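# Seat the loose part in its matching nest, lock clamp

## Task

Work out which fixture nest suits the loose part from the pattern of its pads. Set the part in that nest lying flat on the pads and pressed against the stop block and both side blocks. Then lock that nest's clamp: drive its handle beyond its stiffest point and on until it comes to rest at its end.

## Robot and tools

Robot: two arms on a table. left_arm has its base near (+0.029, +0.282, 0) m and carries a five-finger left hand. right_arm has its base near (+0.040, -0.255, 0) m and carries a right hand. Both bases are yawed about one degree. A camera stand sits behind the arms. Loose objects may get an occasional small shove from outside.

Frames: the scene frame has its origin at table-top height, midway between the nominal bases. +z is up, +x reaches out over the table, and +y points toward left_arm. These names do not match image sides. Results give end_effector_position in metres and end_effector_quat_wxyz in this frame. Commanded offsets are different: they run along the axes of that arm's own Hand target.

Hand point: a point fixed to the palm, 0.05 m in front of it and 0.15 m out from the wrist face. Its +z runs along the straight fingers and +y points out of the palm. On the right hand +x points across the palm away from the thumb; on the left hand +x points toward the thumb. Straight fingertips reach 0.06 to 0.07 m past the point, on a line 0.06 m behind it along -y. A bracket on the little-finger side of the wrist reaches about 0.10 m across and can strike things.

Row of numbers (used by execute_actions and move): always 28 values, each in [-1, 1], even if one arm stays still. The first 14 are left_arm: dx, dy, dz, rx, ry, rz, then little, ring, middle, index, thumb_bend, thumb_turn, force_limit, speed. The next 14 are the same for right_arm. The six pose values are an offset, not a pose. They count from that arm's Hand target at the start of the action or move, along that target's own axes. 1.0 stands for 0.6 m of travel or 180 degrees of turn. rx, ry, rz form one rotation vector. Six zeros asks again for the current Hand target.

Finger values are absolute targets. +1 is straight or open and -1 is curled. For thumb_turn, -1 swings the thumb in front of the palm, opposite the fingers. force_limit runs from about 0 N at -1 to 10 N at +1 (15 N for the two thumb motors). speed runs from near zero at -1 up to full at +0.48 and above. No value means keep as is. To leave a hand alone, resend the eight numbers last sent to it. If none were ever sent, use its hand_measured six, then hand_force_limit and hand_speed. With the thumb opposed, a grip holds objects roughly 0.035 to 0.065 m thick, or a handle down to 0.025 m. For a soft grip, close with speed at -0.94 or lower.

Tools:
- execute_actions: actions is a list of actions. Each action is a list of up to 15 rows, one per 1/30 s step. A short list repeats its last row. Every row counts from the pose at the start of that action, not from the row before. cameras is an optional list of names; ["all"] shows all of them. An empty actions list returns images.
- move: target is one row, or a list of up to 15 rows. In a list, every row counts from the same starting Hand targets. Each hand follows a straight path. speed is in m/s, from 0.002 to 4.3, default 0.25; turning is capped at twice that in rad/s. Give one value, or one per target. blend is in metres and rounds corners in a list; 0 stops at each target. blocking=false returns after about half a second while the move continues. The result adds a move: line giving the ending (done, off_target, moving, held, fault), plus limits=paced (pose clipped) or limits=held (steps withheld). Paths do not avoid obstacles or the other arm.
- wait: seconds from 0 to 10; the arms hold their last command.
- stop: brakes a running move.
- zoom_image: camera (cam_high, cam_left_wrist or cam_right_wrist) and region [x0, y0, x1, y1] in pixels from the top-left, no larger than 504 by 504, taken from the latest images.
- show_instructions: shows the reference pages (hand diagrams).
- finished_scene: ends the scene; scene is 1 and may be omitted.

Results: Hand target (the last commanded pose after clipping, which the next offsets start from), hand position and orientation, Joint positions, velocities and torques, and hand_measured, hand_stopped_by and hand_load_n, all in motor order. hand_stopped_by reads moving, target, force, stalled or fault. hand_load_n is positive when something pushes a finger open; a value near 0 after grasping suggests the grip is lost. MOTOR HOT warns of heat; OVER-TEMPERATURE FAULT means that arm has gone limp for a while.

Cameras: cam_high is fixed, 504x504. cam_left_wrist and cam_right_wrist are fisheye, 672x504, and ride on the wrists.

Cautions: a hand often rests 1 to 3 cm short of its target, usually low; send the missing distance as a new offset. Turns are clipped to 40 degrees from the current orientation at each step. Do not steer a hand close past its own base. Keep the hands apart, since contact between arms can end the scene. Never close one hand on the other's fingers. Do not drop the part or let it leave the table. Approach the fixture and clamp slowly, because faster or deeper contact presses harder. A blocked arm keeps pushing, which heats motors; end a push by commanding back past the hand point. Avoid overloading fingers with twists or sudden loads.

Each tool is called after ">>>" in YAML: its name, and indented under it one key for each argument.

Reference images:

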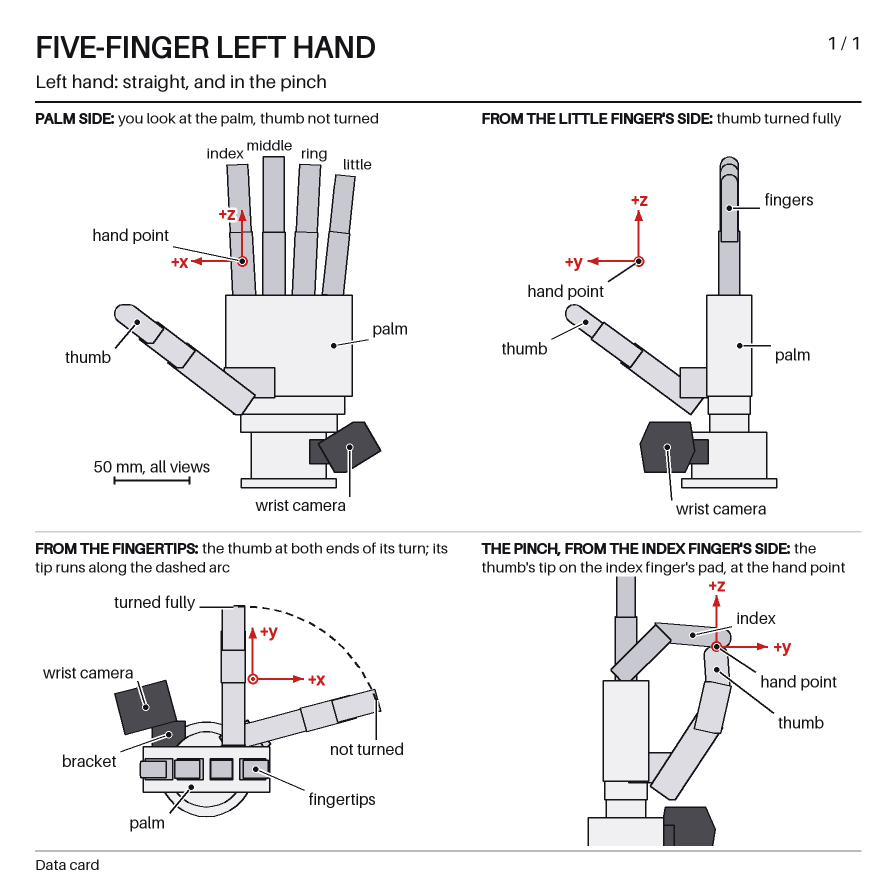

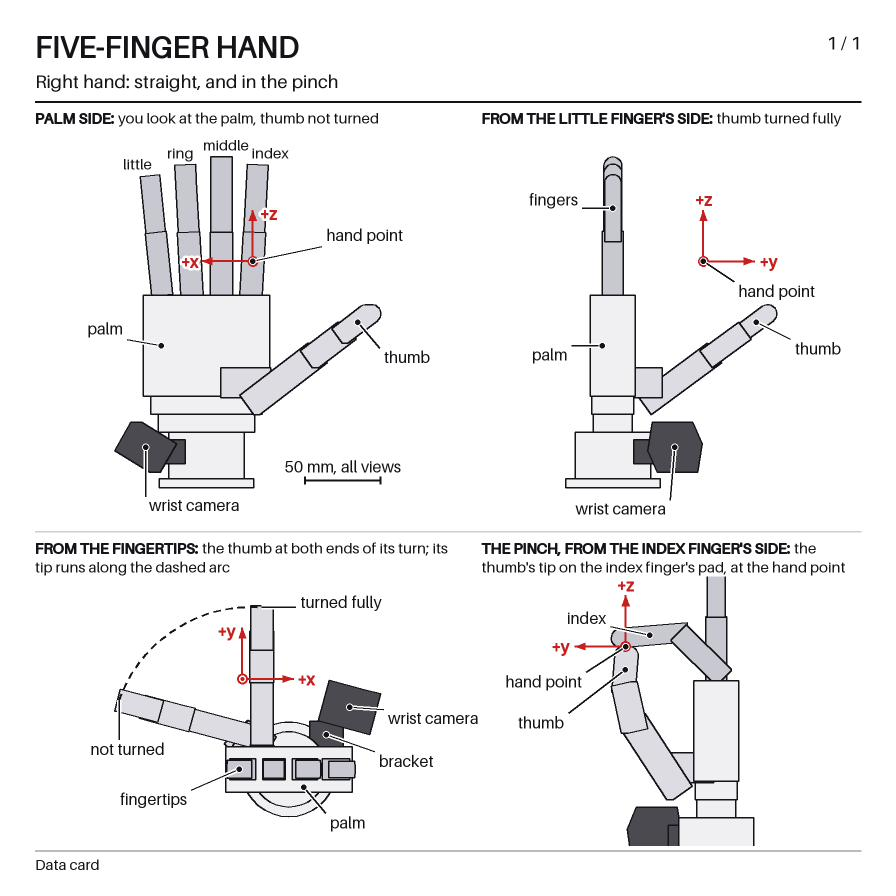

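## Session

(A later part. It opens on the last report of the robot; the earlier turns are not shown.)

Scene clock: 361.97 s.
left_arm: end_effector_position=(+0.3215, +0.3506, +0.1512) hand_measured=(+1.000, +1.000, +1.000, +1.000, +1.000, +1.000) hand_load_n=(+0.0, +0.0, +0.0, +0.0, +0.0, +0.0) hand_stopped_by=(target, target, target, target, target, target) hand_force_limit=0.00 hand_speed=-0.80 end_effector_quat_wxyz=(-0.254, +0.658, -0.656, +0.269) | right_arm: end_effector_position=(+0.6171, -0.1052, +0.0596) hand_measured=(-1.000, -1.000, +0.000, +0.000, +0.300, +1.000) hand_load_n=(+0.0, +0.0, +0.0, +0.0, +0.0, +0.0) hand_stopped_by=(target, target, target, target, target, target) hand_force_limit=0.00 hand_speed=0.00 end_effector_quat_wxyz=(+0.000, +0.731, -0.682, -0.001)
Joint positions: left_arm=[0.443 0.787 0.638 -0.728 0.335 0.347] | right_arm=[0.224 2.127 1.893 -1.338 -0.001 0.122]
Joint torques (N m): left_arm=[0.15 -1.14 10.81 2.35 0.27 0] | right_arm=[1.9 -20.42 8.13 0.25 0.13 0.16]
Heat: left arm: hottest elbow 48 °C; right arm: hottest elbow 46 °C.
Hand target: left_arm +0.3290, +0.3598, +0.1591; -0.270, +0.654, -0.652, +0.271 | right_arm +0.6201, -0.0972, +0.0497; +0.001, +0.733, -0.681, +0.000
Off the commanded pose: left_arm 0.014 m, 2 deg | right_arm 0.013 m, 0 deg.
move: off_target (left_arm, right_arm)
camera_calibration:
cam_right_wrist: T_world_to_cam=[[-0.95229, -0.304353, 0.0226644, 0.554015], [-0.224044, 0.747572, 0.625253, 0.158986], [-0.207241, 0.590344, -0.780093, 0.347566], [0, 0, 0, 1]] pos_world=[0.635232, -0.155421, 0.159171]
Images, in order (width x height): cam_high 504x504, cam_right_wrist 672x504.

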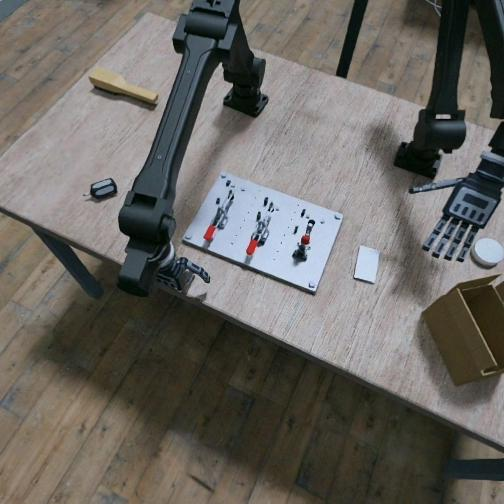

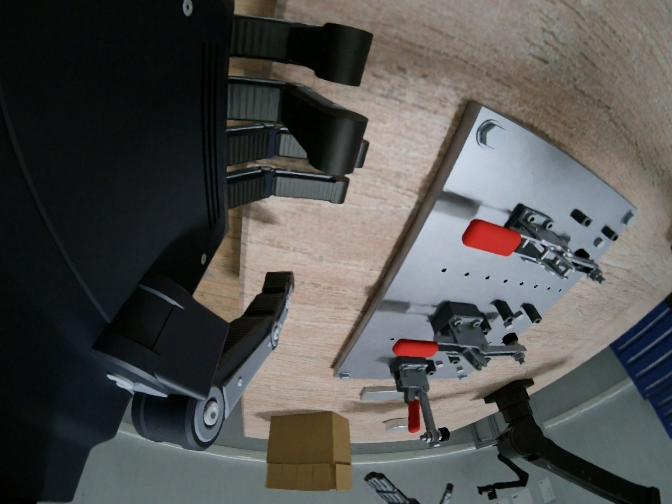

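>>> move:
  target: [0,0,0,0,0,0,1,1,1,1,1,1,0,-0.8,-0.0083,-0.0006,0.02,0,0,0,-1,-1,0,0,0.3,1,0,0]
  cameras: ["cam_right_wrist"]
  speed: 0.1

>>> zoom_image:
  camera: "cam_right_wrist"
  region: [290, 90, 560, 290]

Scene clock: 383.60 s.
left_arm: end_effector_position=(+0.3215, +0.3506, +0.1512) hand_measured=(+1.000, +1.000, +1.000, +1.000, +1.000, +1.000) hand_load_n=(+0.0, +0.0, +0.0, +0.0, +0.0, +0.0) hand_stopped_by=(target, target, target, target, target, target) hand_force_limit=0.00 hand_speed=-0.80 end_effector_quat_wxyz=(-0.254, +0.658, -0.656, +0.269) | right_arm: end_effector_position=(+0.6204, -0.0993, +0.0566) hand_measured=(-1.000, -1.000, +0.000, +0.000, +0.300, +1.000) hand_load_n=(+0.0, +0.0, +0.0, +0.0, +0.0, +0.0) hand_stopped_by=(target, target, target, target, target, target) hand_force_limit=0.00 hand_speed=0.00 end_effector_quat_wxyz=(-0.007, +0.731, -0.682, +0.005)
Joint positions: left_arm=[0.443 0.787 0.638 -0.728 0.335 0.347] | right_arm=[0.232 2.127 1.888 -1.314 -0.001 0.128]
Joint torques (N m): left_arm=[1.14 -1.26 10.89 2.47 0.28 -0.02] | right_arm=[2.37 -19.25 7.76 0.66 0.12 0.19]
Heat: left arm: hottest elbow 48 °C; right arm: hottest elbow 48 °C.
Hand target: left_arm +0.3290, +0.3598, +0.1591; -0.270, +0.654, -0.652, +0.271 | right_arm +0.6201, -0.0923, +0.0377; +0.001, +0.733, -0.681, +0.000
Off the commanded pose: left_arm 0.014 m, 2 deg | right_arm 0.020 m, 1 deg.
move: off_target (left_arm, right_arm)
camera_calibration:
cam_right_wrist: T_world_to_cam=[[-0.952148, -0.305604, 0.00449896, 0.559886], [-0.236195, 0.745079, 0.623754, 0.164506], [-0.193974, 0.592844, -0.781608, 0.334575], [0, 0, 0, 1]] pos_world=[0.636849, -0.149817, 0.156377]
Images, in order (width x height): cam_right_wrist 672x504.

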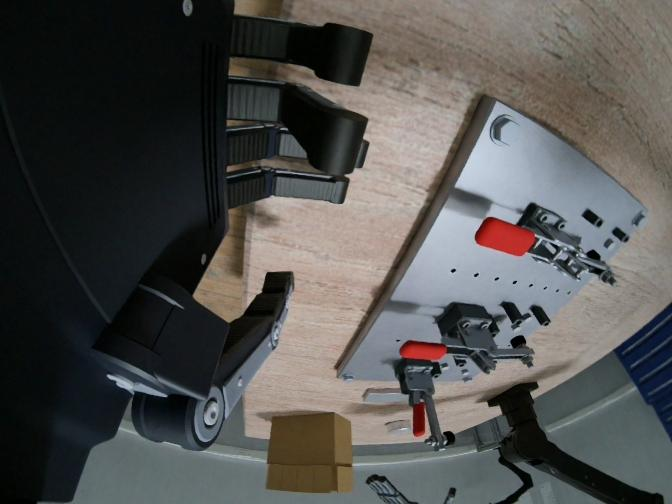

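Scaled by 1.867 from the camera's 672x504 image, which has a finer 960x720 frame.

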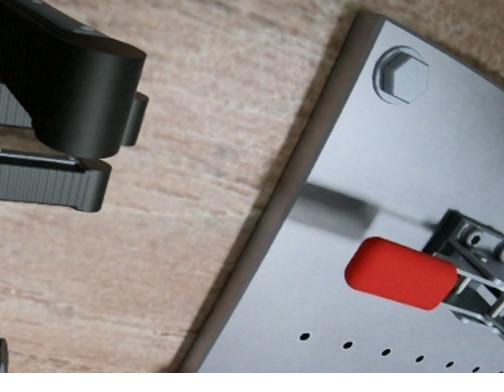

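>>> move:
  target: [0,0,0,0,0,0,1,1,1,1,1,1,0,-0.8,0.0,-0.0,0.017,0,0,0,-1,-1,0,0,0.3,1,0,0]
  speed: 0.1

Scene clock: 386.93 s.
left_arm: end_effector_position=(+0.3215, +0.3506, +0.1512) hand_measured=(+1.000, +1.000, +1.000, +1.000, +1.000, +1.000) hand_load_n=(+0.0, +0.0, +0.0, +0.0, +0.0, +0.0) hand_stopped_by=(target, target, target, target, target, target) hand_force_limit=0.00 hand_speed=-0.80 end_effector_quat_wxyz=(-0.254, +0.658, -0.656, +0.269) | right_arm: end_effector_position=(+0.6204, -0.0993, +0.0457) hand_measured=(-1.000, -1.000, +0.000, +0.000, +0.300, +1.000) hand_load_n=(+0.5, +0.0, +0.5, +0.0, +0.0, +0.0) hand_stopped_by=(target, target, target, target, target, target) hand_force_limit=0.00 hand_speed=0.00 end_effector_quat_wxyz=(-0.007, +0.731, -0.682, +0.004)
Joint positions: left_arm=[0.443 0.787 0.638 -0.728 0.335 0.347] | right_arm=[0.232 2.136 1.874 -1.292 -0.001 0.129]
Joint torques (N m): left_arm=[0.21 -0.97 10.78 2.47 0.28 -0.01] | right_arm=[2.32 -19.37 7.86 0.28 0.16 0.18]
Heat: left arm: hottest elbow 48 °C; right arm: hottest elbow 47 °C.
Hand target: left_arm +0.3290, +0.3598, +0.1591; -0.270, +0.654, -0.652, +0.271 | right_arm +0.6200, -0.0923, +0.0275; +0.001, +0.733, -0.681, +0.000
Off the commanded pose: left_arm 0.014 m, 2 deg | right_arm 0.019 m, 1 deg.
move: off_target (left_arm, right_arm)

>>> move:
  target: [0,0,0,0,0,0,1,1,1,1,1,1,0,-0.8,-0.006,0.083,0,0,0,0,-1,-1,0,0,0.3,1,0,0]
  speed: 0.1
  cameras: ["cam_right_wrist"]

Scene clock: 391.93 s.
left_arm: end_effector_position=(+0.3215, +0.3506, +0.1512) hand_measured=(+1.000, +1.000, +1.000, +1.000, +1.000, +1.000) hand_load_n=(+0.0, +0.0, -0.5, +0.0, -0.5, +0.0) hand_stopped_by=(target, target, target, target, target, target) hand_force_limit=0.00 hand_speed=-0.80 end_effector_quat_wxyz=(-0.254, +0.658, -0.656, +0.269) | right_arm: end_effector_position=(+0.5809, -0.1012, +0.0377) hand_measured=(-1.000, -1.000, +0.000, +0.000, +0.300, +1.000) hand_load_n=(+0.0, +0.0, -3.5, +0.0, +0.0, +0.0) hand_stopped_by=(target, target, target, target, target, target) hand_force_limit=0.00 hand_speed=0.00 end_effector_quat_wxyz=(-0.008, +0.730, -0.683, +0.007)
Joint positions: left_arm=[0.443 0.787 0.638 -0.728 0.335 0.347] | right_arm=[0.242 2.033 1.681 -1.196 0.003 0.144]
Joint torques (N m): left_arm=[0.56 -1.38 10.73 2.41 0.26 0.02] | right_arm=[2.78 -19.66 6.08 0.38 0.03 0.2]
Heat: left arm: hottest elbow 48 °C; right arm: hottest elbow 47 °C.
Hand target: left_arm +0.3290, +0.3598, +0.1591; -0.270, +0.654, -0.652, +0.271 | right_arm +0.5701, -0.0924, +0.0275; +0.001, +0.733, -0.680, +0.000
Off the commanded pose: left_arm 0.014 m, 2 deg | right_arm 0.017 m, 1 deg.
move: off_target (left_arm, right_arm)
camera_calibration:
cam_right_wrist: T_world_to_cam=[[-0.953588, -0.301114, 0.00027434, 0.523242], [-0.236, 0.747945, 0.620389, 0.168571], [-0.187013, 0.591531, -0.784294, 0.309188], [0, 0, 0, 1]] pos_world=[0.596562, -0.15142, 0.137771]
Images, in order (width x height): cam_right_wrist 672x504.

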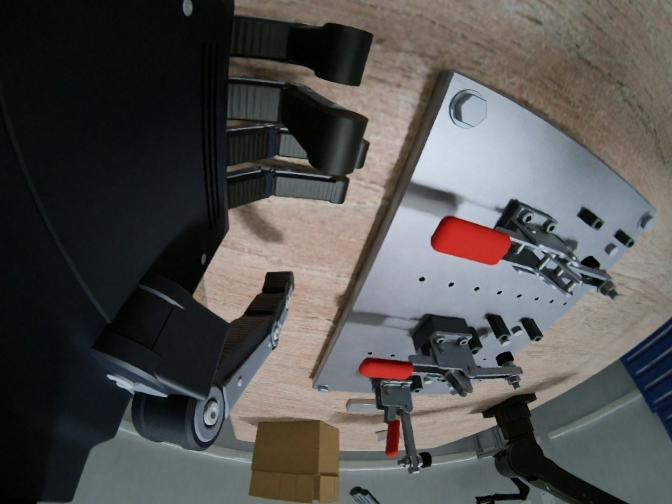

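>>> move:
  target: [0,0,0,0,0,0,1,1,1,1,1,1,0,-0.8,0,0,-0.025,0,0,0,-1,-1,0,0,0.3,1,0,0]
  speed: 0.1

Scene clock: 396.63 s.
left_arm: end_effector_position=(+0.3215, +0.3506, +0.1512) hand_measured=(+1.000, +1.000, +1.000, +1.000, +1.000, +1.000) hand_load_n=(+0.0, +0.0, +0.0, +0.0, -0.5, +0.0) hand_stopped_by=(target, target, target, target, target, target) hand_force_limit=0.00 hand_speed=-0.80 end_effector_quat_wxyz=(-0.254, +0.658, -0.656, +0.269) | right_arm: end_effector_position=(+0.5766, -0.1002, +0.0389) hand_measured=(-1.000, -1.000, +0.000, +0.000, +0.300, +1.000) hand_load_n=(+0.0, +0.0, -0.5, +0.0, +0.0, +0.0) hand_stopped_by=(target, target, target, target, target, target) hand_force_limit=0.00 hand_speed=0.00 end_effector_quat_wxyz=(-0.003, +0.730, -0.683, +0.004)
Joint positions: left_arm=[0.443 0.787 0.638 -0.728 0.335 0.347] | right_arm=[0.245 2.032 1.679 -1.21 0.003 0.146]
Joint torques (N m): left_arm=[-0.03 -1.79 10.77 2.28 0.25 -0.01] | right_arm=[2.84 -20.54 7.1 -0.53 -0.01 0.15]
Heat: left arm: hottest elbow 48 °C; right arm: hottest elbow 47 °C.
Hand target: left_arm +0.3290, +0.3598, +0.1591; -0.270, +0.654, -0.652, +0.271 | right_arm +0.5702, -0.0924, +0.0426; +0.001, +0.733, -0.681, +0.000
Off the commanded pose: left_arm 0.014 m, 2 deg | right_arm 0.011 m, 1 deg.
move: off_target (left_arm, right_arm)

>>> move:
  target: [0,0,0,0,0,0,1,1,1,1,1,1,0,-0.8,0,0,-0.02,0,0,0,-1,-1,0,0,0.3,1,0,0]
  speed: 0.1
  cameras: ["cam_right_wrist"]

Scene clock: 402.20 s.
left_arm: end_effector_position=(+0.3215, +0.3506, +0.1512) hand_measured=(+1.000, +1.000, +1.000, +1.000, +1.000, +1.000) hand_load_n=(+0.0, +0.0, +0.0, +0.0, +0.0, +0.0) hand_stopped_by=(target, target, target, target, target, target) hand_force_limit=0.00 hand_speed=-0.80 end_effector_quat_wxyz=(-0.254, +0.658, -0.656, +0.269) | right_arm: end_effector_position=(+0.5691, -0.1007, +0.0404) hand_measured=(-1.000, -1.000, +0.000, +0.000, +0.300, +1.000) hand_load_n=(+0.0, +0.0, +0.0, +0.0, +0.0, +0.0) hand_stopped_by=(target, target, target, target, target, target) hand_force_limit=0.00 hand_speed=0.00 end_effector_quat_wxyz=(+0.008, +0.731, -0.682, -0.004)
Joint positions: left_arm=[0.443 0.787 0.638 -0.728 0.335 0.347] | right_arm=[0.247 2.032 1.679 -1.237 0.003 0.146]
Joint torques (N m): left_arm=[0.79 -1.44 10.84 2.35 0.3 0.01] | right_arm=[2.2 -21.48 8.35 -0.73 0 0.17]
Heat: left arm: hottest elbow 48 °C; right arm: hottest elbow 47 °C.
Hand target: left_arm +0.3290, +0.3598, +0.1591; -0.270, +0.654, -0.652, +0.271 | right_arm +0.5702, -0.0924, +0.0545; +0.001, +0.733, -0.681, +0.000
Off the commanded pose: left_arm 0.014 m, 2 deg | right_arm 0.016 m, 1 deg.
move: off_target (left_arm, right_arm)
camera_calibration:
cam_right_wrist: T_world_to_cam=[[-0.951966, -0.303506, 0.0405665, 0.509378], [-0.213411, 0.752634, 0.622894, 0.15137], [-0.219584, 0.584317, -0.781253, 0.326539], [0, 0, 0, 1]] pos_world=[0.588917, -0.150129, 0.140159]
Images, in order (width x height): cam_right_wrist 672x504.

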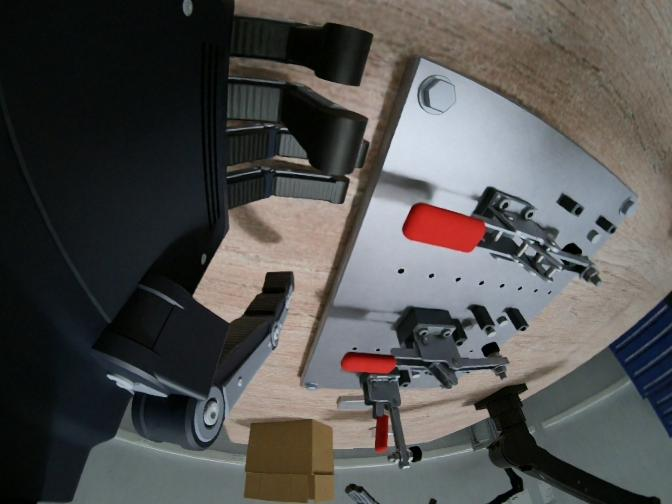

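>>> move:
  target: [0,0,0,0,0,0,1,1,1,1,1,1,0,-0.8,0,0,-0.015,0,0,0,-1,-1,0,0,0.3,1,0,0]
  speed: 0.1

Scene clock: 405.53 s.
left_arm: end_effector_position=(+0.3215, +0.3506, +0.1512) hand_measured=(+1.000, +1.000, +1.000, +1.000, +1.000, +1.000) hand_load_n=(+0.0, -0.5, +0.0, +0.0, +0.0, -0.5) hand_stopped_by=(target, target, target, target, target, target) hand_force_limit=0.00 hand_speed=-0.80 end_effector_quat_wxyz=(-0.254, +0.658, -0.656, +0.269) | right_arm: end_effector_position=(+0.5641, -0.1018, +0.0417) hand_measured=(-1.000, -1.000, +0.000, +0.000, +0.300, +1.000) hand_load_n=(+0.0, +0.0, +0.0, +0.5, +0.0, +0.0) hand_stopped_by=(target, target, target, target, target, target) hand_force_limit=0.00 hand_speed=0.00 end_effector_quat_wxyz=(+0.016, +0.731, -0.682, -0.010)
Joint positions: left_arm=[0.443 0.787 0.638 -0.728 0.335 0.347] | right_arm=[0.247 2.032 1.679 -1.256 0.003 0.146]
Joint torques (N m): left_arm=[0.32 -1.38 10.8 2.44 0.25 -0.01] | right_arm=[2.02 -22.3 8.99 -0.92 0.01 0.13]
Heat: left arm: hottest elbow 48 °C; right arm: hottest elbow 47 °C.
Hand target: left_arm +0.3290, +0.3598, +0.1591; -0.270, +0.654, -0.652, +0.271 | right_arm +0.5702, -0.0924, +0.0635; +0.001, +0.733, -0.681, +0.000
Off the commanded pose: left_arm 0.014 m, 2 deg | right_arm 0.025 m, 2 deg.
move: off_target (left_arm, right_arm)

>>> move:
  target: [0,0,0,0,0,0,1,1,1,1,1,1,0,-0.8,0,-0.02,-0.025,0,0,0,-1,-1,0,0,0.3,1,0,0]
  speed: 0.2

Scene clock: 415.07 s.
left_arm: end_effector_position=(+0.3215, +0.3506, +0.1512) hand_measured=(+1.000, +1.000, +1.000, +1.000, +1.000, +1.000) hand_load_n=(+0.0, +0.0, +0.0, +0.0, -0.5, +0.0) hand_stopped_by=(target, target, target, target, target, target) hand_force_limit=0.00 hand_speed=-0.80 end_effector_quat_wxyz=(-0.254, +0.658, -0.656, +0.269) | right_arm: end_effector_position=(+0.5687, -0.1008, +0.0595) hand_measured=(-1.000, -1.000, +0.000, +0.000, +0.300, +1.000) hand_load_n=(+0.0, +0.0, +0.0, +0.0, +0.0, +0.0) hand_stopped_by=(target, target, target, target, target, target) hand_force_limit=0.00 hand_speed=0.00 end_effector_quat_wxyz=(+0.018, +0.731, -0.682, -0.011)
Joint positions: left_arm=[0.443 0.787 0.638 -0.728 0.335 0.347] | right_arm=[0.247 2.032 1.728 -1.31 0.003 0.146]
Joint torques (N m): left_arm=[0.38 -1.61 10.76 2.37 0.28 0.01] | right_arm=[2.2 -20.84 11 -0.87 0.03 0.15]
Heat: left arm: hottest elbow 48 °C; right arm: hottest elbow 48 °C.
Hand target: left_arm +0.3290, +0.3598, +0.1591; -0.270, +0.654, -0.652, +0.271 | right_arm +0.5821, -0.0915, +0.0785; +0.001, +0.733, -0.681, +0.000
Off the commanded pose: left_arm 0.014 m, 2 deg | right_arm 0.025 m, 2 deg.
move: off_target (left_arm, right_arm)

>>> move:
  target: [0,0,0,0,0,0,1,1,1,1,1,1,0,-0.8,-0.004,0.0565,0.06,0,0,0,-1,-1,0,0,0.3,1,0,0]
  speed: 0.1
  cameras: ["cam_right_wrist"]

Scene clock: 420.53 s.
left_arm: end_effector_position=(+0.3215, +0.3506, +0.1512) hand_measured=(+1.000, +1.000, +1.000, +1.000, +1.000, +1.000) hand_load_n=(+0.0, +0.0, +0.0, +0.0, +0.0, -0.5) hand_stopped_by=(target, target, target, target, target, target) hand_force_limit=0.00 hand_speed=-0.80 end_effector_quat_wxyz=(-0.254, +0.658, -0.656, +0.269) | right_arm: end_effector_position=(+0.5581, -0.1008, +0.0424) hand_measured=(-1.000, -1.000, +0.000, +0.000, +0.300, +1.000) hand_load_n=(+0.0, +0.0, -0.5, +0.0, +0.0, +0.0) hand_stopped_by=(target, target, target, target, target, target) hand_force_limit=0.00 hand_speed=0.00 end_effector_quat_wxyz=(-0.003, +0.729, -0.685, +0.004)
Joint positions: left_arm=[0.443 0.787 0.638 -0.728 0.335 0.347] | right_arm=[0.251 1.982 1.61 -1.189 0.003 0.156]
Joint torques (N m): left_arm=[0.73 -1.08 10.81 2.5 0.27 0.01] | right_arm=[2.96 -20.31 5.97 0.06 0.01 0.2]
Heat: left arm: hottest elbow 48 °C; right arm: hottest elbow 48 °C.
Hand target: left_arm +0.3290, +0.3598, +0.1591; -0.270, +0.654, -0.652, +0.271 | right_arm +0.5481, -0.0916, +0.0426; +0.001, +0.733, -0.681, +0.000
Off the commanded pose: left_arm 0.014 m, 2 deg | right_arm 0.014 m, 1 deg.
move: off_target (left_arm, right_arm)
camera_calibration:
cam_right_wrist: T_world_to_cam=[[-0.954541, -0.297769, 0.0136031, 0.501971], [-0.225308, 0.750632, 0.621119, 0.154328], [-0.195161, 0.589818, -0.783599, 0.312725], [0, 0, 0, 1]] pos_world=[0.574955, -0.150823, 0.142366]
Images, in order (width x height): cam_right_wrist 672x504.

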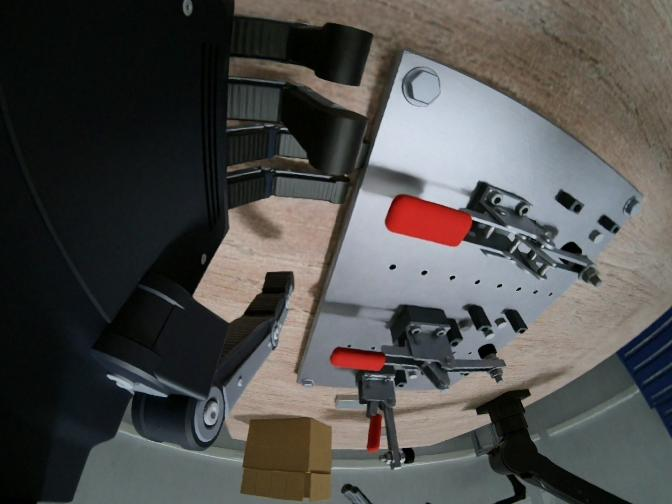

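>>> move:
  target: [0,0,0,0,0,0,1,1,1,1,1,1,0,-0.8,-0.0025,0.025,-0.02,0,0,0,-1,-1,0,0,0.3,1,0,0]
  speed: 0.1
  cameras: ["cam_right_wrist"]

>>> zoom_image:
  camera: "cam_right_wrist"
  region: [290, 40, 560, 290]

Scene clock: 427.50 s.
left_arm: end_effector_position=(+0.3215, +0.3506, +0.1512) hand_measured=(+1.000, +1.000, +1.000, +1.000, +1.000, +1.000) hand_load_n=(+0.0, +0.0, +0.0, +0.0, +0.0, +0.0) hand_stopped_by=(target, target, target, target, target, target) hand_force_limit=0.00 hand_speed=-0.80 end_effector_quat_wxyz=(-0.254, +0.658, -0.656, +0.269) | right_arm: end_effector_position=(+0.5563, -0.1010, +0.0438) hand_measured=(-1.000, -1.000, +0.000, +0.000, +0.300, +1.000) hand_load_n=(+0.0, +0.0, +8.0, +0.0, +0.0, +0.0) hand_stopped_by=(target, target, target, target, target, target) hand_force_limit=0.00 hand_speed=0.00 end_effector_quat_wxyz=(-0.011, +0.725, -0.689, +0.012)
Joint positions: left_arm=[0.443 0.787 0.638 -0.728 0.335 0.347] | right_arm=[0.251 1.96 1.581 -1.161 0.008 0.168]
Joint torques (N m): left_arm=[0.5 -1.61 10.91 2.36 0.25 -0.01] | right_arm=[4.13 -22.07 5.22 -1.47 -0.13 0.09]
Heat: left arm: hottest elbow 48 °C; right arm: hottest elbow 47 °C.
Hand target: left_arm +0.3290, +0.3598, +0.1591; -0.270, +0.654, -0.652, +0.271 | right_arm +0.5331, -0.0911, +0.0546; +0.001, +0.733, -0.681, +0.000
Off the commanded pose: left_arm 0.014 m, 2 deg | right_arm 0.027 m, 2 deg.
move: off_target (left_arm, right_arm)
camera_calibration:
cam_right_wrist: T_world_to_cam=[[-0.958085, -0.286368, -0.00816656, 0.504267], [-0.230323, 0.753001, 0.616394, 0.156421], [-0.170366, 0.592439, -0.787396, 0.300187], [0, 0, 0, 1]] pos_world=[0.5703, -0.151222, 0.144067]
Images, in order (width x height): cam_right_wrist 672x504.

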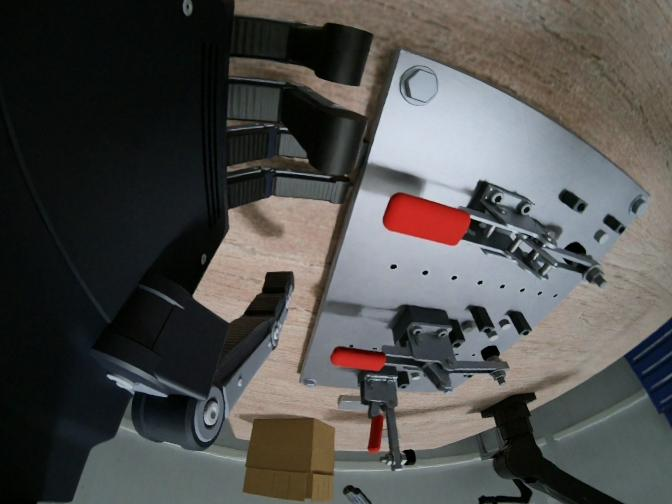

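Scaled by 1.867 from the camera's 672x504 image, which has a finer 960x720 frame.

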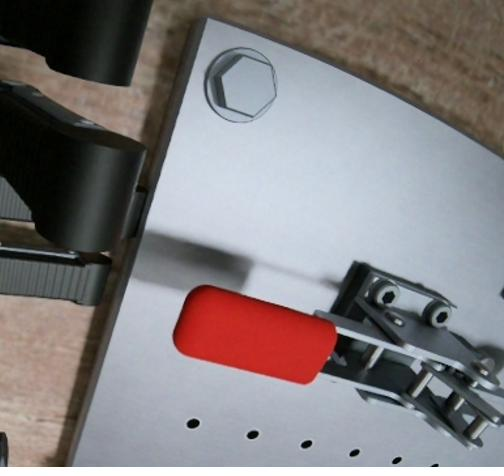

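>>> move:
  target:
    - [0,0,0,0,0,0,1,1,1,1,1,1,0,-0.8,0.005,-0.07,-0.04,0,0,0,-1,-1,0,0,0.3,1,0,0]
    - [0,0,0,0,0,0,1,1,1,1,1,1,0,-0.8,0.005,-0.07,-0.04,0,0,0,-1,-1,-0.1,-0.08,0.3,1,0,0]
  speed: 0.1

Scene clock: 437.17 s.
left_arm: end_effector_position=(+0.3215, +0.3506, +0.1512) hand_measured=(+1.000, +1.000, +1.000, +1.000, +1.000, +1.000) hand_load_n=(+0.0, +0.0, +0.0, +0.0, +0.0, -0.5) hand_stopped_by=(target, target, target, target, target, target) hand_force_limit=0.00 hand_speed=-0.80 end_effector_quat_wxyz=(-0.254, +0.658, -0.656, +0.269) | right_arm: end_effector_position=(+0.5643, -0.0984, +0.0771) hand_measured=(-1.000, -1.000, -0.100, -0.080, +0.300, +1.000) hand_load_n=(+0.5, +0.0, +0.0, +0.0, +0.0, +0.0) hand_stopped_by=(target, target, target, target, target, target) hand_force_limit=0.00 hand_speed=0.00 end_effector_quat_wxyz=(+0.004, +0.727, -0.687, -0.001)
Joint positions: left_arm=[0.443 0.787 0.638 -0.728 0.335 0.347] | right_arm=[0.252 1.981 1.7 -1.298 0.003 0.162]
Joint torques (N m): left_arm=[0.56 -1.55 10.82 2.29 0.25 0.02] | right_arm=[2.43 -17.49 11.18 -0.58 -0.03 0.01]
Heat: left arm: hottest elbow 48 °C; right arm: hottest elbow 47 °C.
Hand target: left_arm +0.3290, +0.3598, +0.1591; -0.270, +0.654, -0.652, +0.271 | right_arm +0.5753, -0.0911, +0.0786; +0.000, +0.733, -0.681, +0.000
Off the commanded pose: left_arm 0.014 m, 2 deg | right_arm 0.013 m, 1 deg.
move: off_target (left_arm, right_arm); target 2's new numbers were sent with right_arm's hand 0.013 m and 1 deg from that target

>>> move:
  target: [0,0,0,0,0,0,1,1,1,1,1,1,0,-0.8,-0.0034,0.045,0.0477,0,0,0,-1,-1,-0.1,-0.08,0.3,1,0,0]
  speed: 0.1
  cameras: ["cam_right_wrist"]

>>> zoom_image:
  camera: "cam_right_wrist"
  region: [290, 40, 560, 290]

Scene clock: 448.33 s.
left_arm: end_effector_position=(+0.3215, +0.3506, +0.1512) hand_measured=(+1.000, +1.000, +1.000, +1.000, +1.000, +1.000) hand_load_n=(+0.0, +0.0, +0.0, +0.0, +0.0, +0.0) hand_stopped_by=(target, target, target, target, target, target) hand_force_limit=0.00 hand_speed=-0.80 end_effector_quat_wxyz=(-0.254, +0.658, -0.656, +0.269) | right_arm: end_effector_position=(+0.5482, -0.0991, +0.0467) hand_measured=(-1.000, -1.000, -0.100, -0.080, +0.300, +1.000) hand_load_n=(+0.0, +0.0, +0.0, -2.0, +0.0, +0.0) hand_stopped_by=(target, target, target, target, target, target) hand_force_limit=0.00 hand_speed=0.00 end_effector_quat_wxyz=(+0.009, +0.729, -0.685, -0.005)
Joint positions: left_arm=[0.443 0.787 0.638 -0.728 0.335 0.347] | right_arm=[0.257 1.977 1.608 -1.223 0.002 0.161]
Joint torques (N m): left_arm=[0.73 -1.61 10.81 2.25 0.26 -0.01] | right_arm=[2.26 -20.6 6.89 0.7 0.03 0.13]
Heat: left arm: hottest elbow 48 °C; right arm: hottest elbow 48 °C.
Hand target: left_arm +0.3290, +0.3598, +0.1591; -0.270, +0.654, -0.652, +0.271 | right_arm +0.5482, -0.0910, +0.0500; +0.000, +0.733, -0.680, +0.000
Off the commanded pose: left_arm 0.014 m, 2 deg | right_arm 0.009 m, 1 deg.
move: off_target (left_arm)
camera_calibration:
cam_right_wrist: T_world_to_cam=[[-0.953588, -0.298009, 0.0431302, 0.490956], [-0.207422, 0.753937, 0.623341, 0.138563], [-0.218279, 0.585465, -0.780759, 0.325332], [0, 0, 0, 1]] pos_world=[0.567924, -0.148629, 0.146459]
Images, in order (width x height): cam_right_wrist 672x504.

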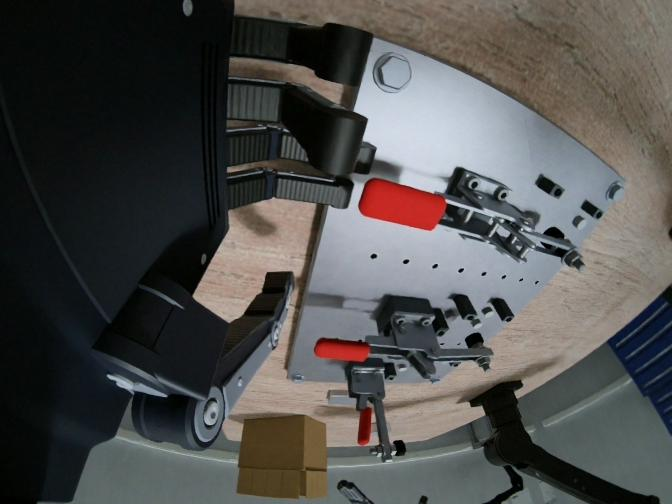

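Scaled by 1.867 from the camera's 672x504 image, which has a finer 960x720 frame.

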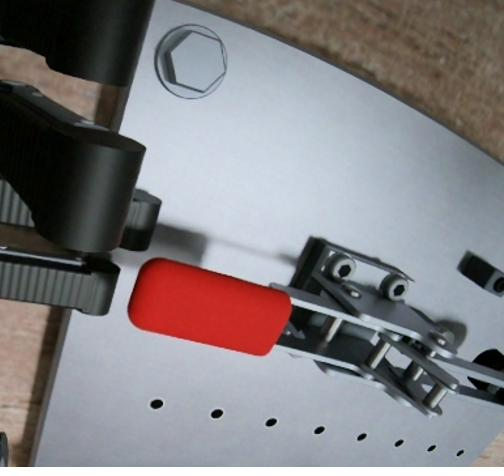

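>>> move:
  target: [0,0,0,0,0,0,1,1,1,1,1,1,0,-0.8,-0.004,0.042,-0.01,0,0,0,-1,-1,-0.1,-0.08,0.3,1,0,0]
  speed: 0.1
  cameras: ["cam_right_wrist"]

>>> zoom_image:
  camera: "cam_right_wrist"
  region: [290, 40, 560, 290]

Scene clock: 458.70 s.
left_arm: end_effector_position=(+0.3215, +0.3506, +0.1512) hand_measured=(+1.000, +1.000, +1.000, +1.000, +1.000, +1.000) hand_load_n=(-0.5, +0.0, +0.0, +0.0, +0.0, -0.5) hand_stopped_by=(target, target, target, target, target, target) hand_force_limit=0.00 hand_speed=-0.80 end_effector_quat_wxyz=(-0.254, +0.658, -0.656, +0.269) | right_arm: end_effector_position=(+0.5205, -0.0980, +0.0464) hand_measured=(-1.000, -1.000, -0.100, -0.080, +0.300, +1.000) hand_load_n=(+0.0, +0.0, +0.0, -0.5, +0.0, +0.0) hand_stopped_by=(target, target, target, target, target, target) hand_force_limit=0.00 hand_speed=0.00 end_effector_quat_wxyz=(+0.015, +0.731, -0.682, -0.009)
Joint positions: left_arm=[0.443 0.787 0.638 -0.728 0.335 0.347] | right_arm=[0.27 1.922 1.518 -1.201 0.002 0.167]
Joint torques (N m): left_arm=[0.73 -0.97 10.71 2.3 0.28 -0.02] | right_arm=[2.55 -20.19 7.12 0.16 0.02 0.14]
Heat: left arm: hottest elbow 48 °C; right arm: hottest elbow 47 °C.
Hand target: left_arm +0.3290, +0.3598, +0.1591; -0.270, +0.654, -0.652, +0.271 | right_arm +0.5228, -0.0905, +0.0559; +0.001, +0.733, -0.681, +0.000
Off the commanded pose: left_arm 0.014 m, 2 deg | right_arm 0.012 m, 2 deg.
move: off_target (left_arm, right_arm)
camera_calibration:
cam_right_wrist: T_world_to_cam=[[-0.950653, -0.305156, 0.0560234, 0.462112], [-0.20537, 0.754278, 0.623609, 0.131175], [-0.232555, 0.58133, -0.779726, 0.3253], [0, 0, 0, 1]] pos_world=[0.541897, -0.147033, 0.145954]
Images, in order (width x height): cam_right_wrist 672x504.

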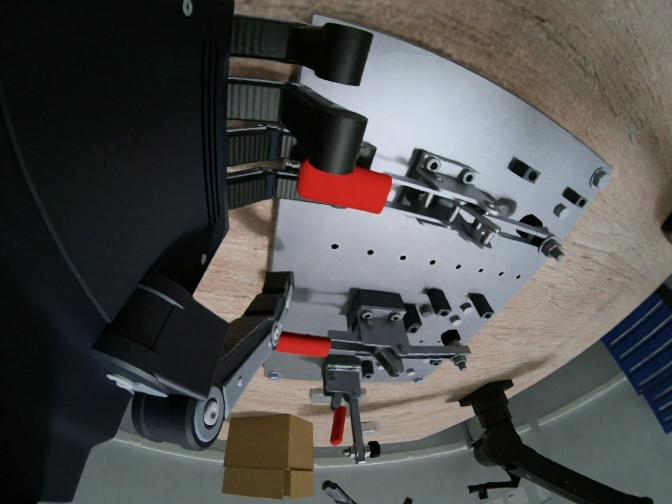

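Scaled by 1.867 from the camera's 672x504 image, which has a finer 960x720 frame.

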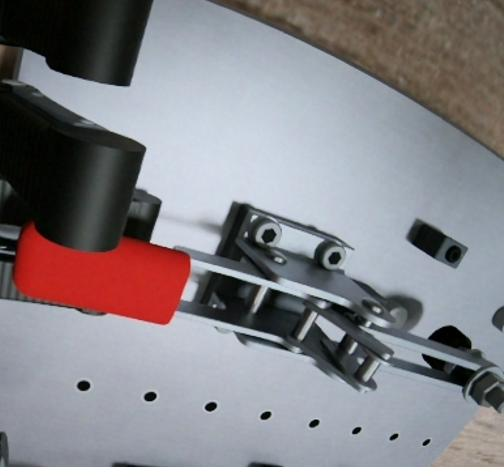

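>>> move:
  target: [0,0,0,0,0,0,1,1,1,1,1,1,0,-0.8,-0.002,0.012,-0.06,0,0,0,-1,-1,-0.1,-0.08,0.3,1,0,0]
  speed: 0.1
  cameras: ["cam_right_wrist"]

Scene clock: 465.03 s.
left_arm: end_effector_position=(+0.3215, +0.3506, +0.1512) hand_measured=(+1.000, +1.000, +1.000, +1.000, +1.000, +1.000) hand_load_n=(+0.0, +0.0, +0.0, +0.0, +0.0, +0.0) hand_stopped_by=(target, target, target, target, target, target) hand_force_limit=0.00 hand_speed=-0.80 end_effector_quat_wxyz=(-0.254, +0.658, -0.656, +0.269) | right_arm: end_effector_position=(+0.5145, -0.0987, +0.0688) hand_measured=(-1.000, -1.000, -0.100, -0.080, +0.300, +1.000) hand_load_n=(+0.0, +0.0, +3.0, +0.0, +0.0, +0.0) hand_stopped_by=(target, target, target, target, target, target) hand_force_limit=0.00 hand_speed=0.00 end_effector_quat_wxyz=(+0.012, +0.730, -0.683, -0.006)
Joint positions: left_arm=[0.443 0.787 0.638 -0.728 0.335 0.347] | right_arm=[0.272 1.879 1.518 -1.236 0.003 0.172]
Joint torques (N m): left_arm=[0.44 -1.26 10.76 2.43 0.23 0] | right_arm=[2.78 -20.84 8.88 -1.17 0 0.17]
Heat: left arm: hottest elbow 49 °C; right arm: hottest elbow 47 °C.
Hand target: left_arm +0.3290, +0.3598, +0.1591; -0.270, +0.654, -0.652, +0.271 | right_arm +0.5156, -0.0899, +0.0919; +0.001, +0.733, -0.681, +0.000
Off the commanded pose: left_arm 0.014 m, 2 deg | right_arm 0.025 m, 2 deg.
move: off_target (left_arm, right_arm)
camera_calibration:
cam_right_wrist: T_world_to_cam=[[-0.952203, -0.301596, 0.0484714, 0.456564], [-0.207183, 0.754253, 0.62304, 0.117447], [-0.224466, 0.583218, -0.780687, 0.337857], [0, 0, 0, 1]] pos_world=[0.534912, -0.147931, 0.168456]
Images, in order (width x height): cam_right_wrist 672x504.

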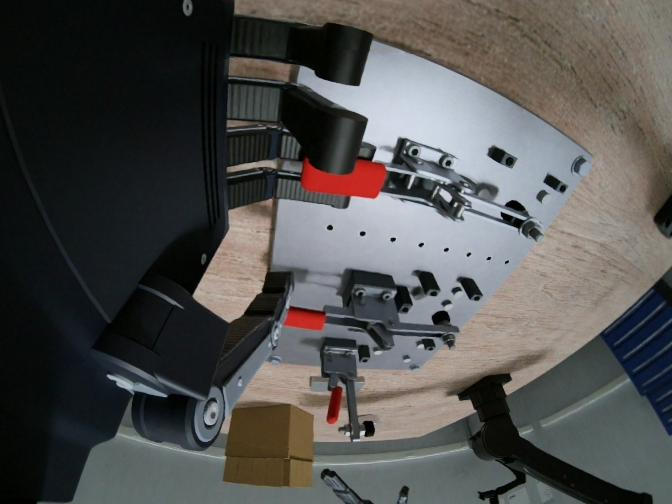

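>>> move:
  target: [0,0,0,0,0,0,1,1,1,1,1,1,0,-0.8,-0.002,0.03,-0.045,0,0,0,-1,-1,-0.1,-0.08,0.3,1,0,0]
  speed: 0.1
  cameras: ["cam_right_wrist"]

Scene clock: 468.80 s.
left_arm: end_effector_position=(+0.3215, +0.3506, +0.1512) hand_measured=(+1.000, +1.000, +1.000, +1.000, +1.000, +1.000) hand_load_n=(+0.0, +0.0, +0.0, +0.0, +0.0, +0.0) hand_stopped_by=(target, target, target, target, target, target) hand_force_limit=0.00 hand_speed=-0.80 end_effector_quat_wxyz=(-0.254, +0.658, -0.656, +0.269) | right_arm: end_effector_position=(+0.5010, -0.0983, +0.0918) hand_measured=(-1.000, -1.000, -0.100, -0.080, +0.300, +1.000) hand_load_n=(+0.0, +0.0, +5.5, +0.0, +0.0, +0.0) hand_stopped_by=(target, target, target, target, target, target) hand_force_limit=0.00 hand_speed=0.00 end_effector_quat_wxyz=(+0.015, +0.730, -0.683, -0.008)
Joint positions: left_arm=[0.443 0.787 0.638 -0.728 0.335 0.347] | right_arm=[0.278 1.832 1.511 -1.283 0.003 0.18]
Joint torques (N m): left_arm=[0.62 -1.2 10.92 2.39 0.26 -0.02] | right_arm=[2.78 -22.3 8.24 -1.02 -0.04 0.16]
Heat: left arm: hottest elbow 49 °C; right arm: hottest elbow 47 °C.
Hand target: left_arm +0.3290, +0.3598, +0.1591; -0.270, +0.654, -0.652, +0.271 | right_arm +0.4975, -0.0899, +0.1190; +0.001, +0.733, -0.681, +0.000
Off the commanded pose: left_arm 0.014 m, 2 deg | right_arm 0.029 m, 2 deg.
move: off_target (left_arm, right_arm)
camera_calibration:
cam_right_wrist: T_world_to_cam=[[-0.952082, -0.30071, 0.0557974, 0.442036], [-0.202351, 0.756142, 0.622337, 0.0978108], [-0.229333, 0.581225, -0.780759, 0.354767], [0, 0, 0, 1]] pos_world=[0.522006, -0.147234, 0.191452]
Images, in order (width x height): cam_right_wrist 672x504.

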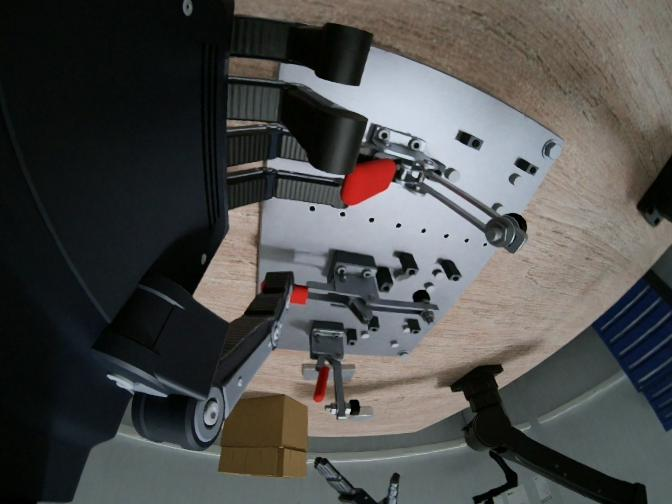

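>>> move:
  target: [0,0,0,0,0,0,1,1,1,1,1,1,0,-0.8,-0.003,0.055,-0.02,0,0,0,-1,-1,-0.1,-0.08,0.3,1,0,0]
  speed: 0.1
  cameras: ["cam_right_wrist"]

Scene clock: 474.10 s.
left_arm: end_effector_position=(+0.3215, +0.3506, +0.1512) hand_measured=(+1.000, +1.000, +1.000, +1.000, +1.000, +1.000) hand_load_n=(+0.0, +0.0, +0.0, +0.0, +0.0, +0.0) hand_stopped_by=(target, target, target, target, target, target) hand_force_limit=0.00 hand_speed=-0.80 end_effector_quat_wxyz=(-0.254, +0.658, -0.656, +0.269) | right_arm: end_effector_position=(+0.4838, -0.0986, +0.1058) hand_measured=(-1.000, -1.000, -0.098, -0.080, +0.300, +1.000) hand_load_n=(+0.0, +0.0, +11.5, +0.0, +0.0, +0.0) hand_stopped_by=(target, target, target, target, target, target) hand_force_limit=0.00 hand_speed=0.00 end_effector_quat_wxyz=(+0.005, +0.725, -0.689, +0.003)
Joint positions: left_arm=[0.443 0.787 0.638 -0.728 0.335 0.347] | right_arm=[0.288 1.757 1.449 -1.268 0.012 0.203]
Joint torques (N m): left_arm=[1.2 -1.08 10.92 2.45 0.29 -0.02] | right_arm=[3.08 -21.3 6.49 -1.88 -0.26 -0.05]
Heat: left arm: hottest elbow 49 °C; right arm: hottest elbow 47 °C.
Hand target: left_arm +0.3290, +0.3598, +0.1591; -0.270, +0.654, -0.652, +0.271 | right_arm +0.4645, -0.0905, +0.1311; +0.001, +0.733, -0.680, +0.000
Off the commanded pose: left_arm 0.014 m, 2 deg | right_arm 0.033 m, 1 deg.
move: off_target (left_arm, right_arm)
camera_calibration:
cam_right_wrist: T_world_to_cam=[[-0.957421, -0.287346, 0.0278753, 0.431655], [-0.210172, 0.759948, 0.615066, 0.0907306], [-0.197921, 0.583019, -0.787982, 0.347704], [0, 0, 0, 1]] pos_world=[0.501162, -0.147634, 0.206147]
Images, in order (width x height): cam_right_wrist 672x504.

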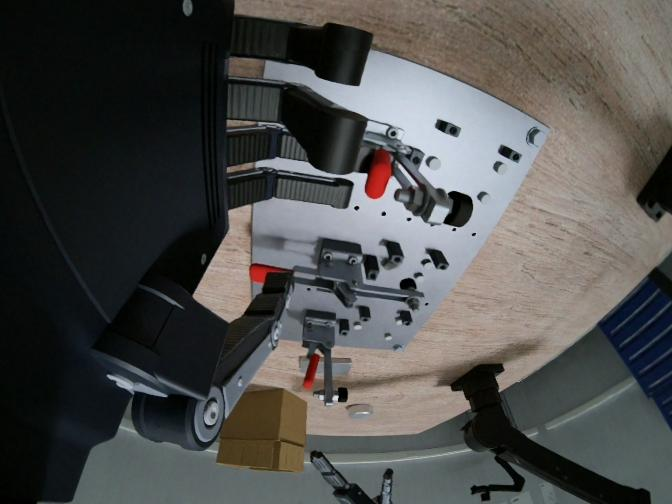

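>>> move:
  target: [0,0,0,0,0,0,1,1,1,1,1,1,0,-0.8,-0.002,0.035,0,0,0,0,-1,-1,-0.1,-0.08,0.3,1,0,0]
  speed: 0.1
  cameras: ["cam_right_wrist"]

Scene clock: 480.00 s.
left_arm: end_effector_position=(+0.3215, +0.3506, +0.1512) hand_measured=(+1.000, +1.000, +1.000, +1.000, +1.000, +1.000) hand_load_n=(+0.0, +0.0, +0.0, +0.0, +0.0, +0.0) hand_stopped_by=(target, target, target, target, target, target) hand_force_limit=0.00 hand_speed=-0.80 end_effector_quat_wxyz=(-0.254, +0.658, -0.656, +0.269) | right_arm: end_effector_position=(+0.4816, -0.0990, +0.1061) hand_measured=(-1.000, -1.000, -0.098, -0.080, +0.300, +1.000) hand_load_n=(+0.0, +0.0, +17.0, +0.5, +0.0, +0.0) hand_stopped_by=(target, target, target, target, target, target) hand_force_limit=0.00 hand_speed=0.00 end_effector_quat_wxyz=(-0.011, +0.718, -0.696, +0.017)
Joint positions: left_arm=[0.443 0.787 0.638 -0.728 0.335 0.347] | right_arm=[0.288 1.72 1.405 -1.219 0.017 0.223]
Joint torques (N m): left_arm=[0.21 -1.38 10.85 2.4 0.29 0] | right_arm=[3.49 -21.36 5.38 -3.04 -0.51 0]
Heat: left arm: hottest elbow 49 °C; right arm: hottest elbow 47 °C.
Hand target: left_arm +0.3290, +0.3598, +0.1591; -0.270, +0.654, -0.652, +0.271 | right_arm +0.4434, -0.0908, +0.1309; +0.001, +0.733, -0.680, +0.000
Off the commanded pose: left_arm 0.014 m, 2 deg | right_arm 0.046 m, 3 deg.
move: off_target (left_arm, right_arm)
camera_calibration:
cam_right_wrist: T_world_to_cam=[[-0.963249, -0.268211, -0.0146501, 0.438681], [-0.22114, 0.760877, 0.610052, 0.0963702], [-0.152476, 0.590872, -0.792226, 0.32708], [0, 0, 0, 1]] pos_world=[0.493742, -0.148929, 0.206757]
Images, in order (width x height): cam_right_wrist 672x504.

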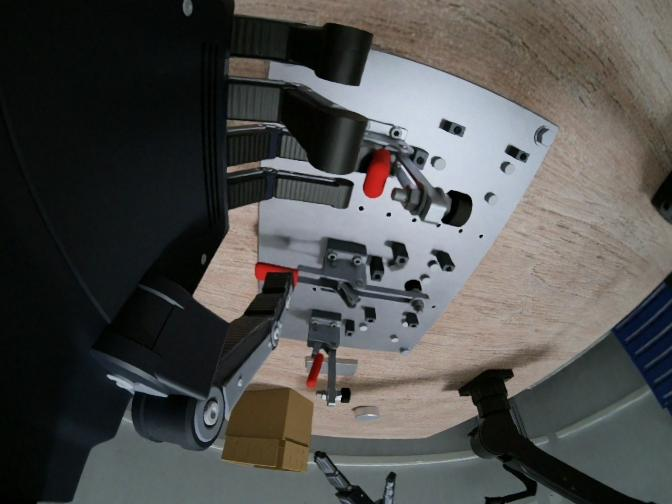

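>>> move:
  target: [0,0,0,0,0,0,1,1,1,1,1,1,0,-0.8,0.006,-0.15,0,0,0,0,-1,-1,-0.1,-0.08,0.3,1,0,0]
  speed: 0.15
  cameras: ["cam_right_wrist","cam_high"]

>>> zoom_image:
  camera: "cam_right_wrist"
  region: [250, 30, 580, 420]

Scene clock: 485.27 s.
left_arm: end_effector_position=(+0.3215, +0.3506, +0.1512) hand_measured=(+1.000, +1.000, +1.000, +1.000, +1.000, +1.000) hand_load_n=(+0.0, +0.0, +0.0, +0.0, +0.0, -0.5) hand_stopped_by=(target, target, target, target, target, target) hand_force_limit=0.00 hand_speed=-0.80 end_effector_quat_wxyz=(-0.254, +0.658, -0.656, +0.269) | right_arm: end_effector_position=(+0.5192, -0.0886, +0.1261) hand_measured=(-1.000, -1.000, -0.100, -0.080, +0.300, +1.000) hand_load_n=(+0.0, +0.5, +0.0, +0.0, +0.0, +0.0) hand_stopped_by=(target, target, target, target, target, target) hand_force_limit=0.00 hand_speed=0.00 end_effector_quat_wxyz=(+0.007, +0.732, -0.681, -0.002)
Joint positions: left_arm=[0.443 0.787 0.638 -0.728 0.335 0.347] | right_arm=[0.288 1.845 1.626 -1.365 0.004 0.184]
Joint torques (N m): left_arm=[0.32 -1.61 10.81 2.4 0.25 -0.04] | right_arm=[1.44 -15.85 11.29 -0.72 -0.01 -0.02]
Heat: left arm: hottest elbow 49 °C; right arm: hottest elbow 47 °C.
Hand target: left_arm +0.3290, +0.3598, +0.1591; -0.270, +0.654, -0.652, +0.271 | right_arm +0.5335, -0.0878, +0.1310; +0.001, +0.733, -0.681, +0.000
Off the commanded pose: left_arm 0.014 m, 2 deg | right_arm 0.015 m, 1 deg.
move: off_target (left_arm, right_arm)
camera_calibration:
cam_right_wrist: T_world_to_cam=[[-0.951253, -0.306388, 0.0352552, 0.462044], [-0.21917, 0.751997, 0.621664, 0.0813414], [-0.216982, 0.583633, -0.782491, 0.374081], [0, 0, 0, 1]] pos_world=[0.538517, -0.137929, 0.225858]
Images, in order (width x height): cam_high 504x504, cam_right_wrist 672x504.

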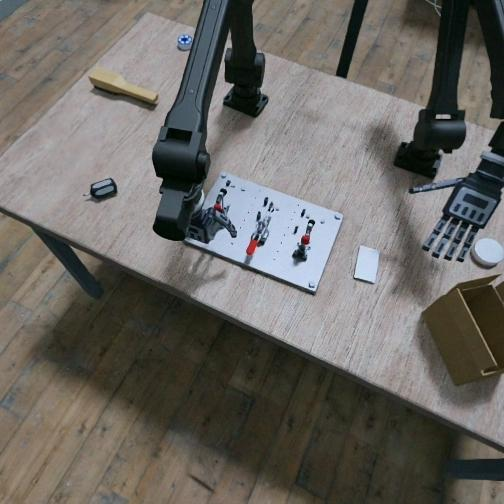

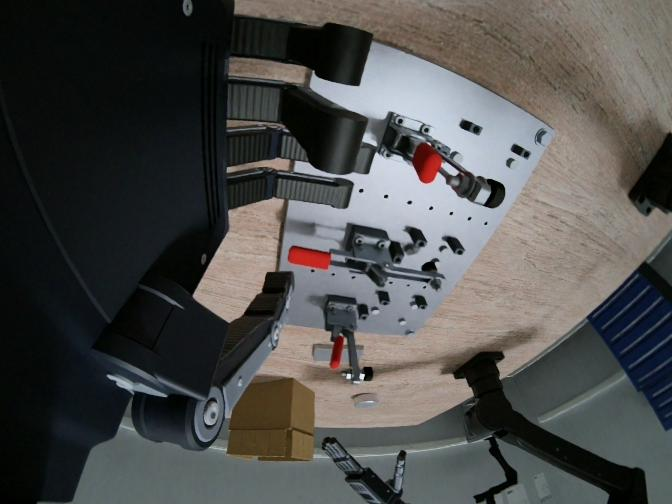

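Scaled by 1.292 from the camera's 672x504 image, which has a finer 960x720 frame.

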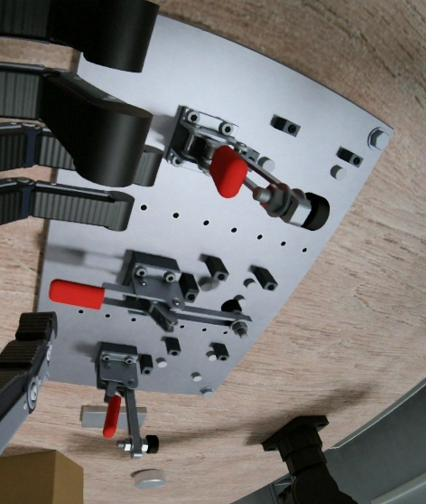

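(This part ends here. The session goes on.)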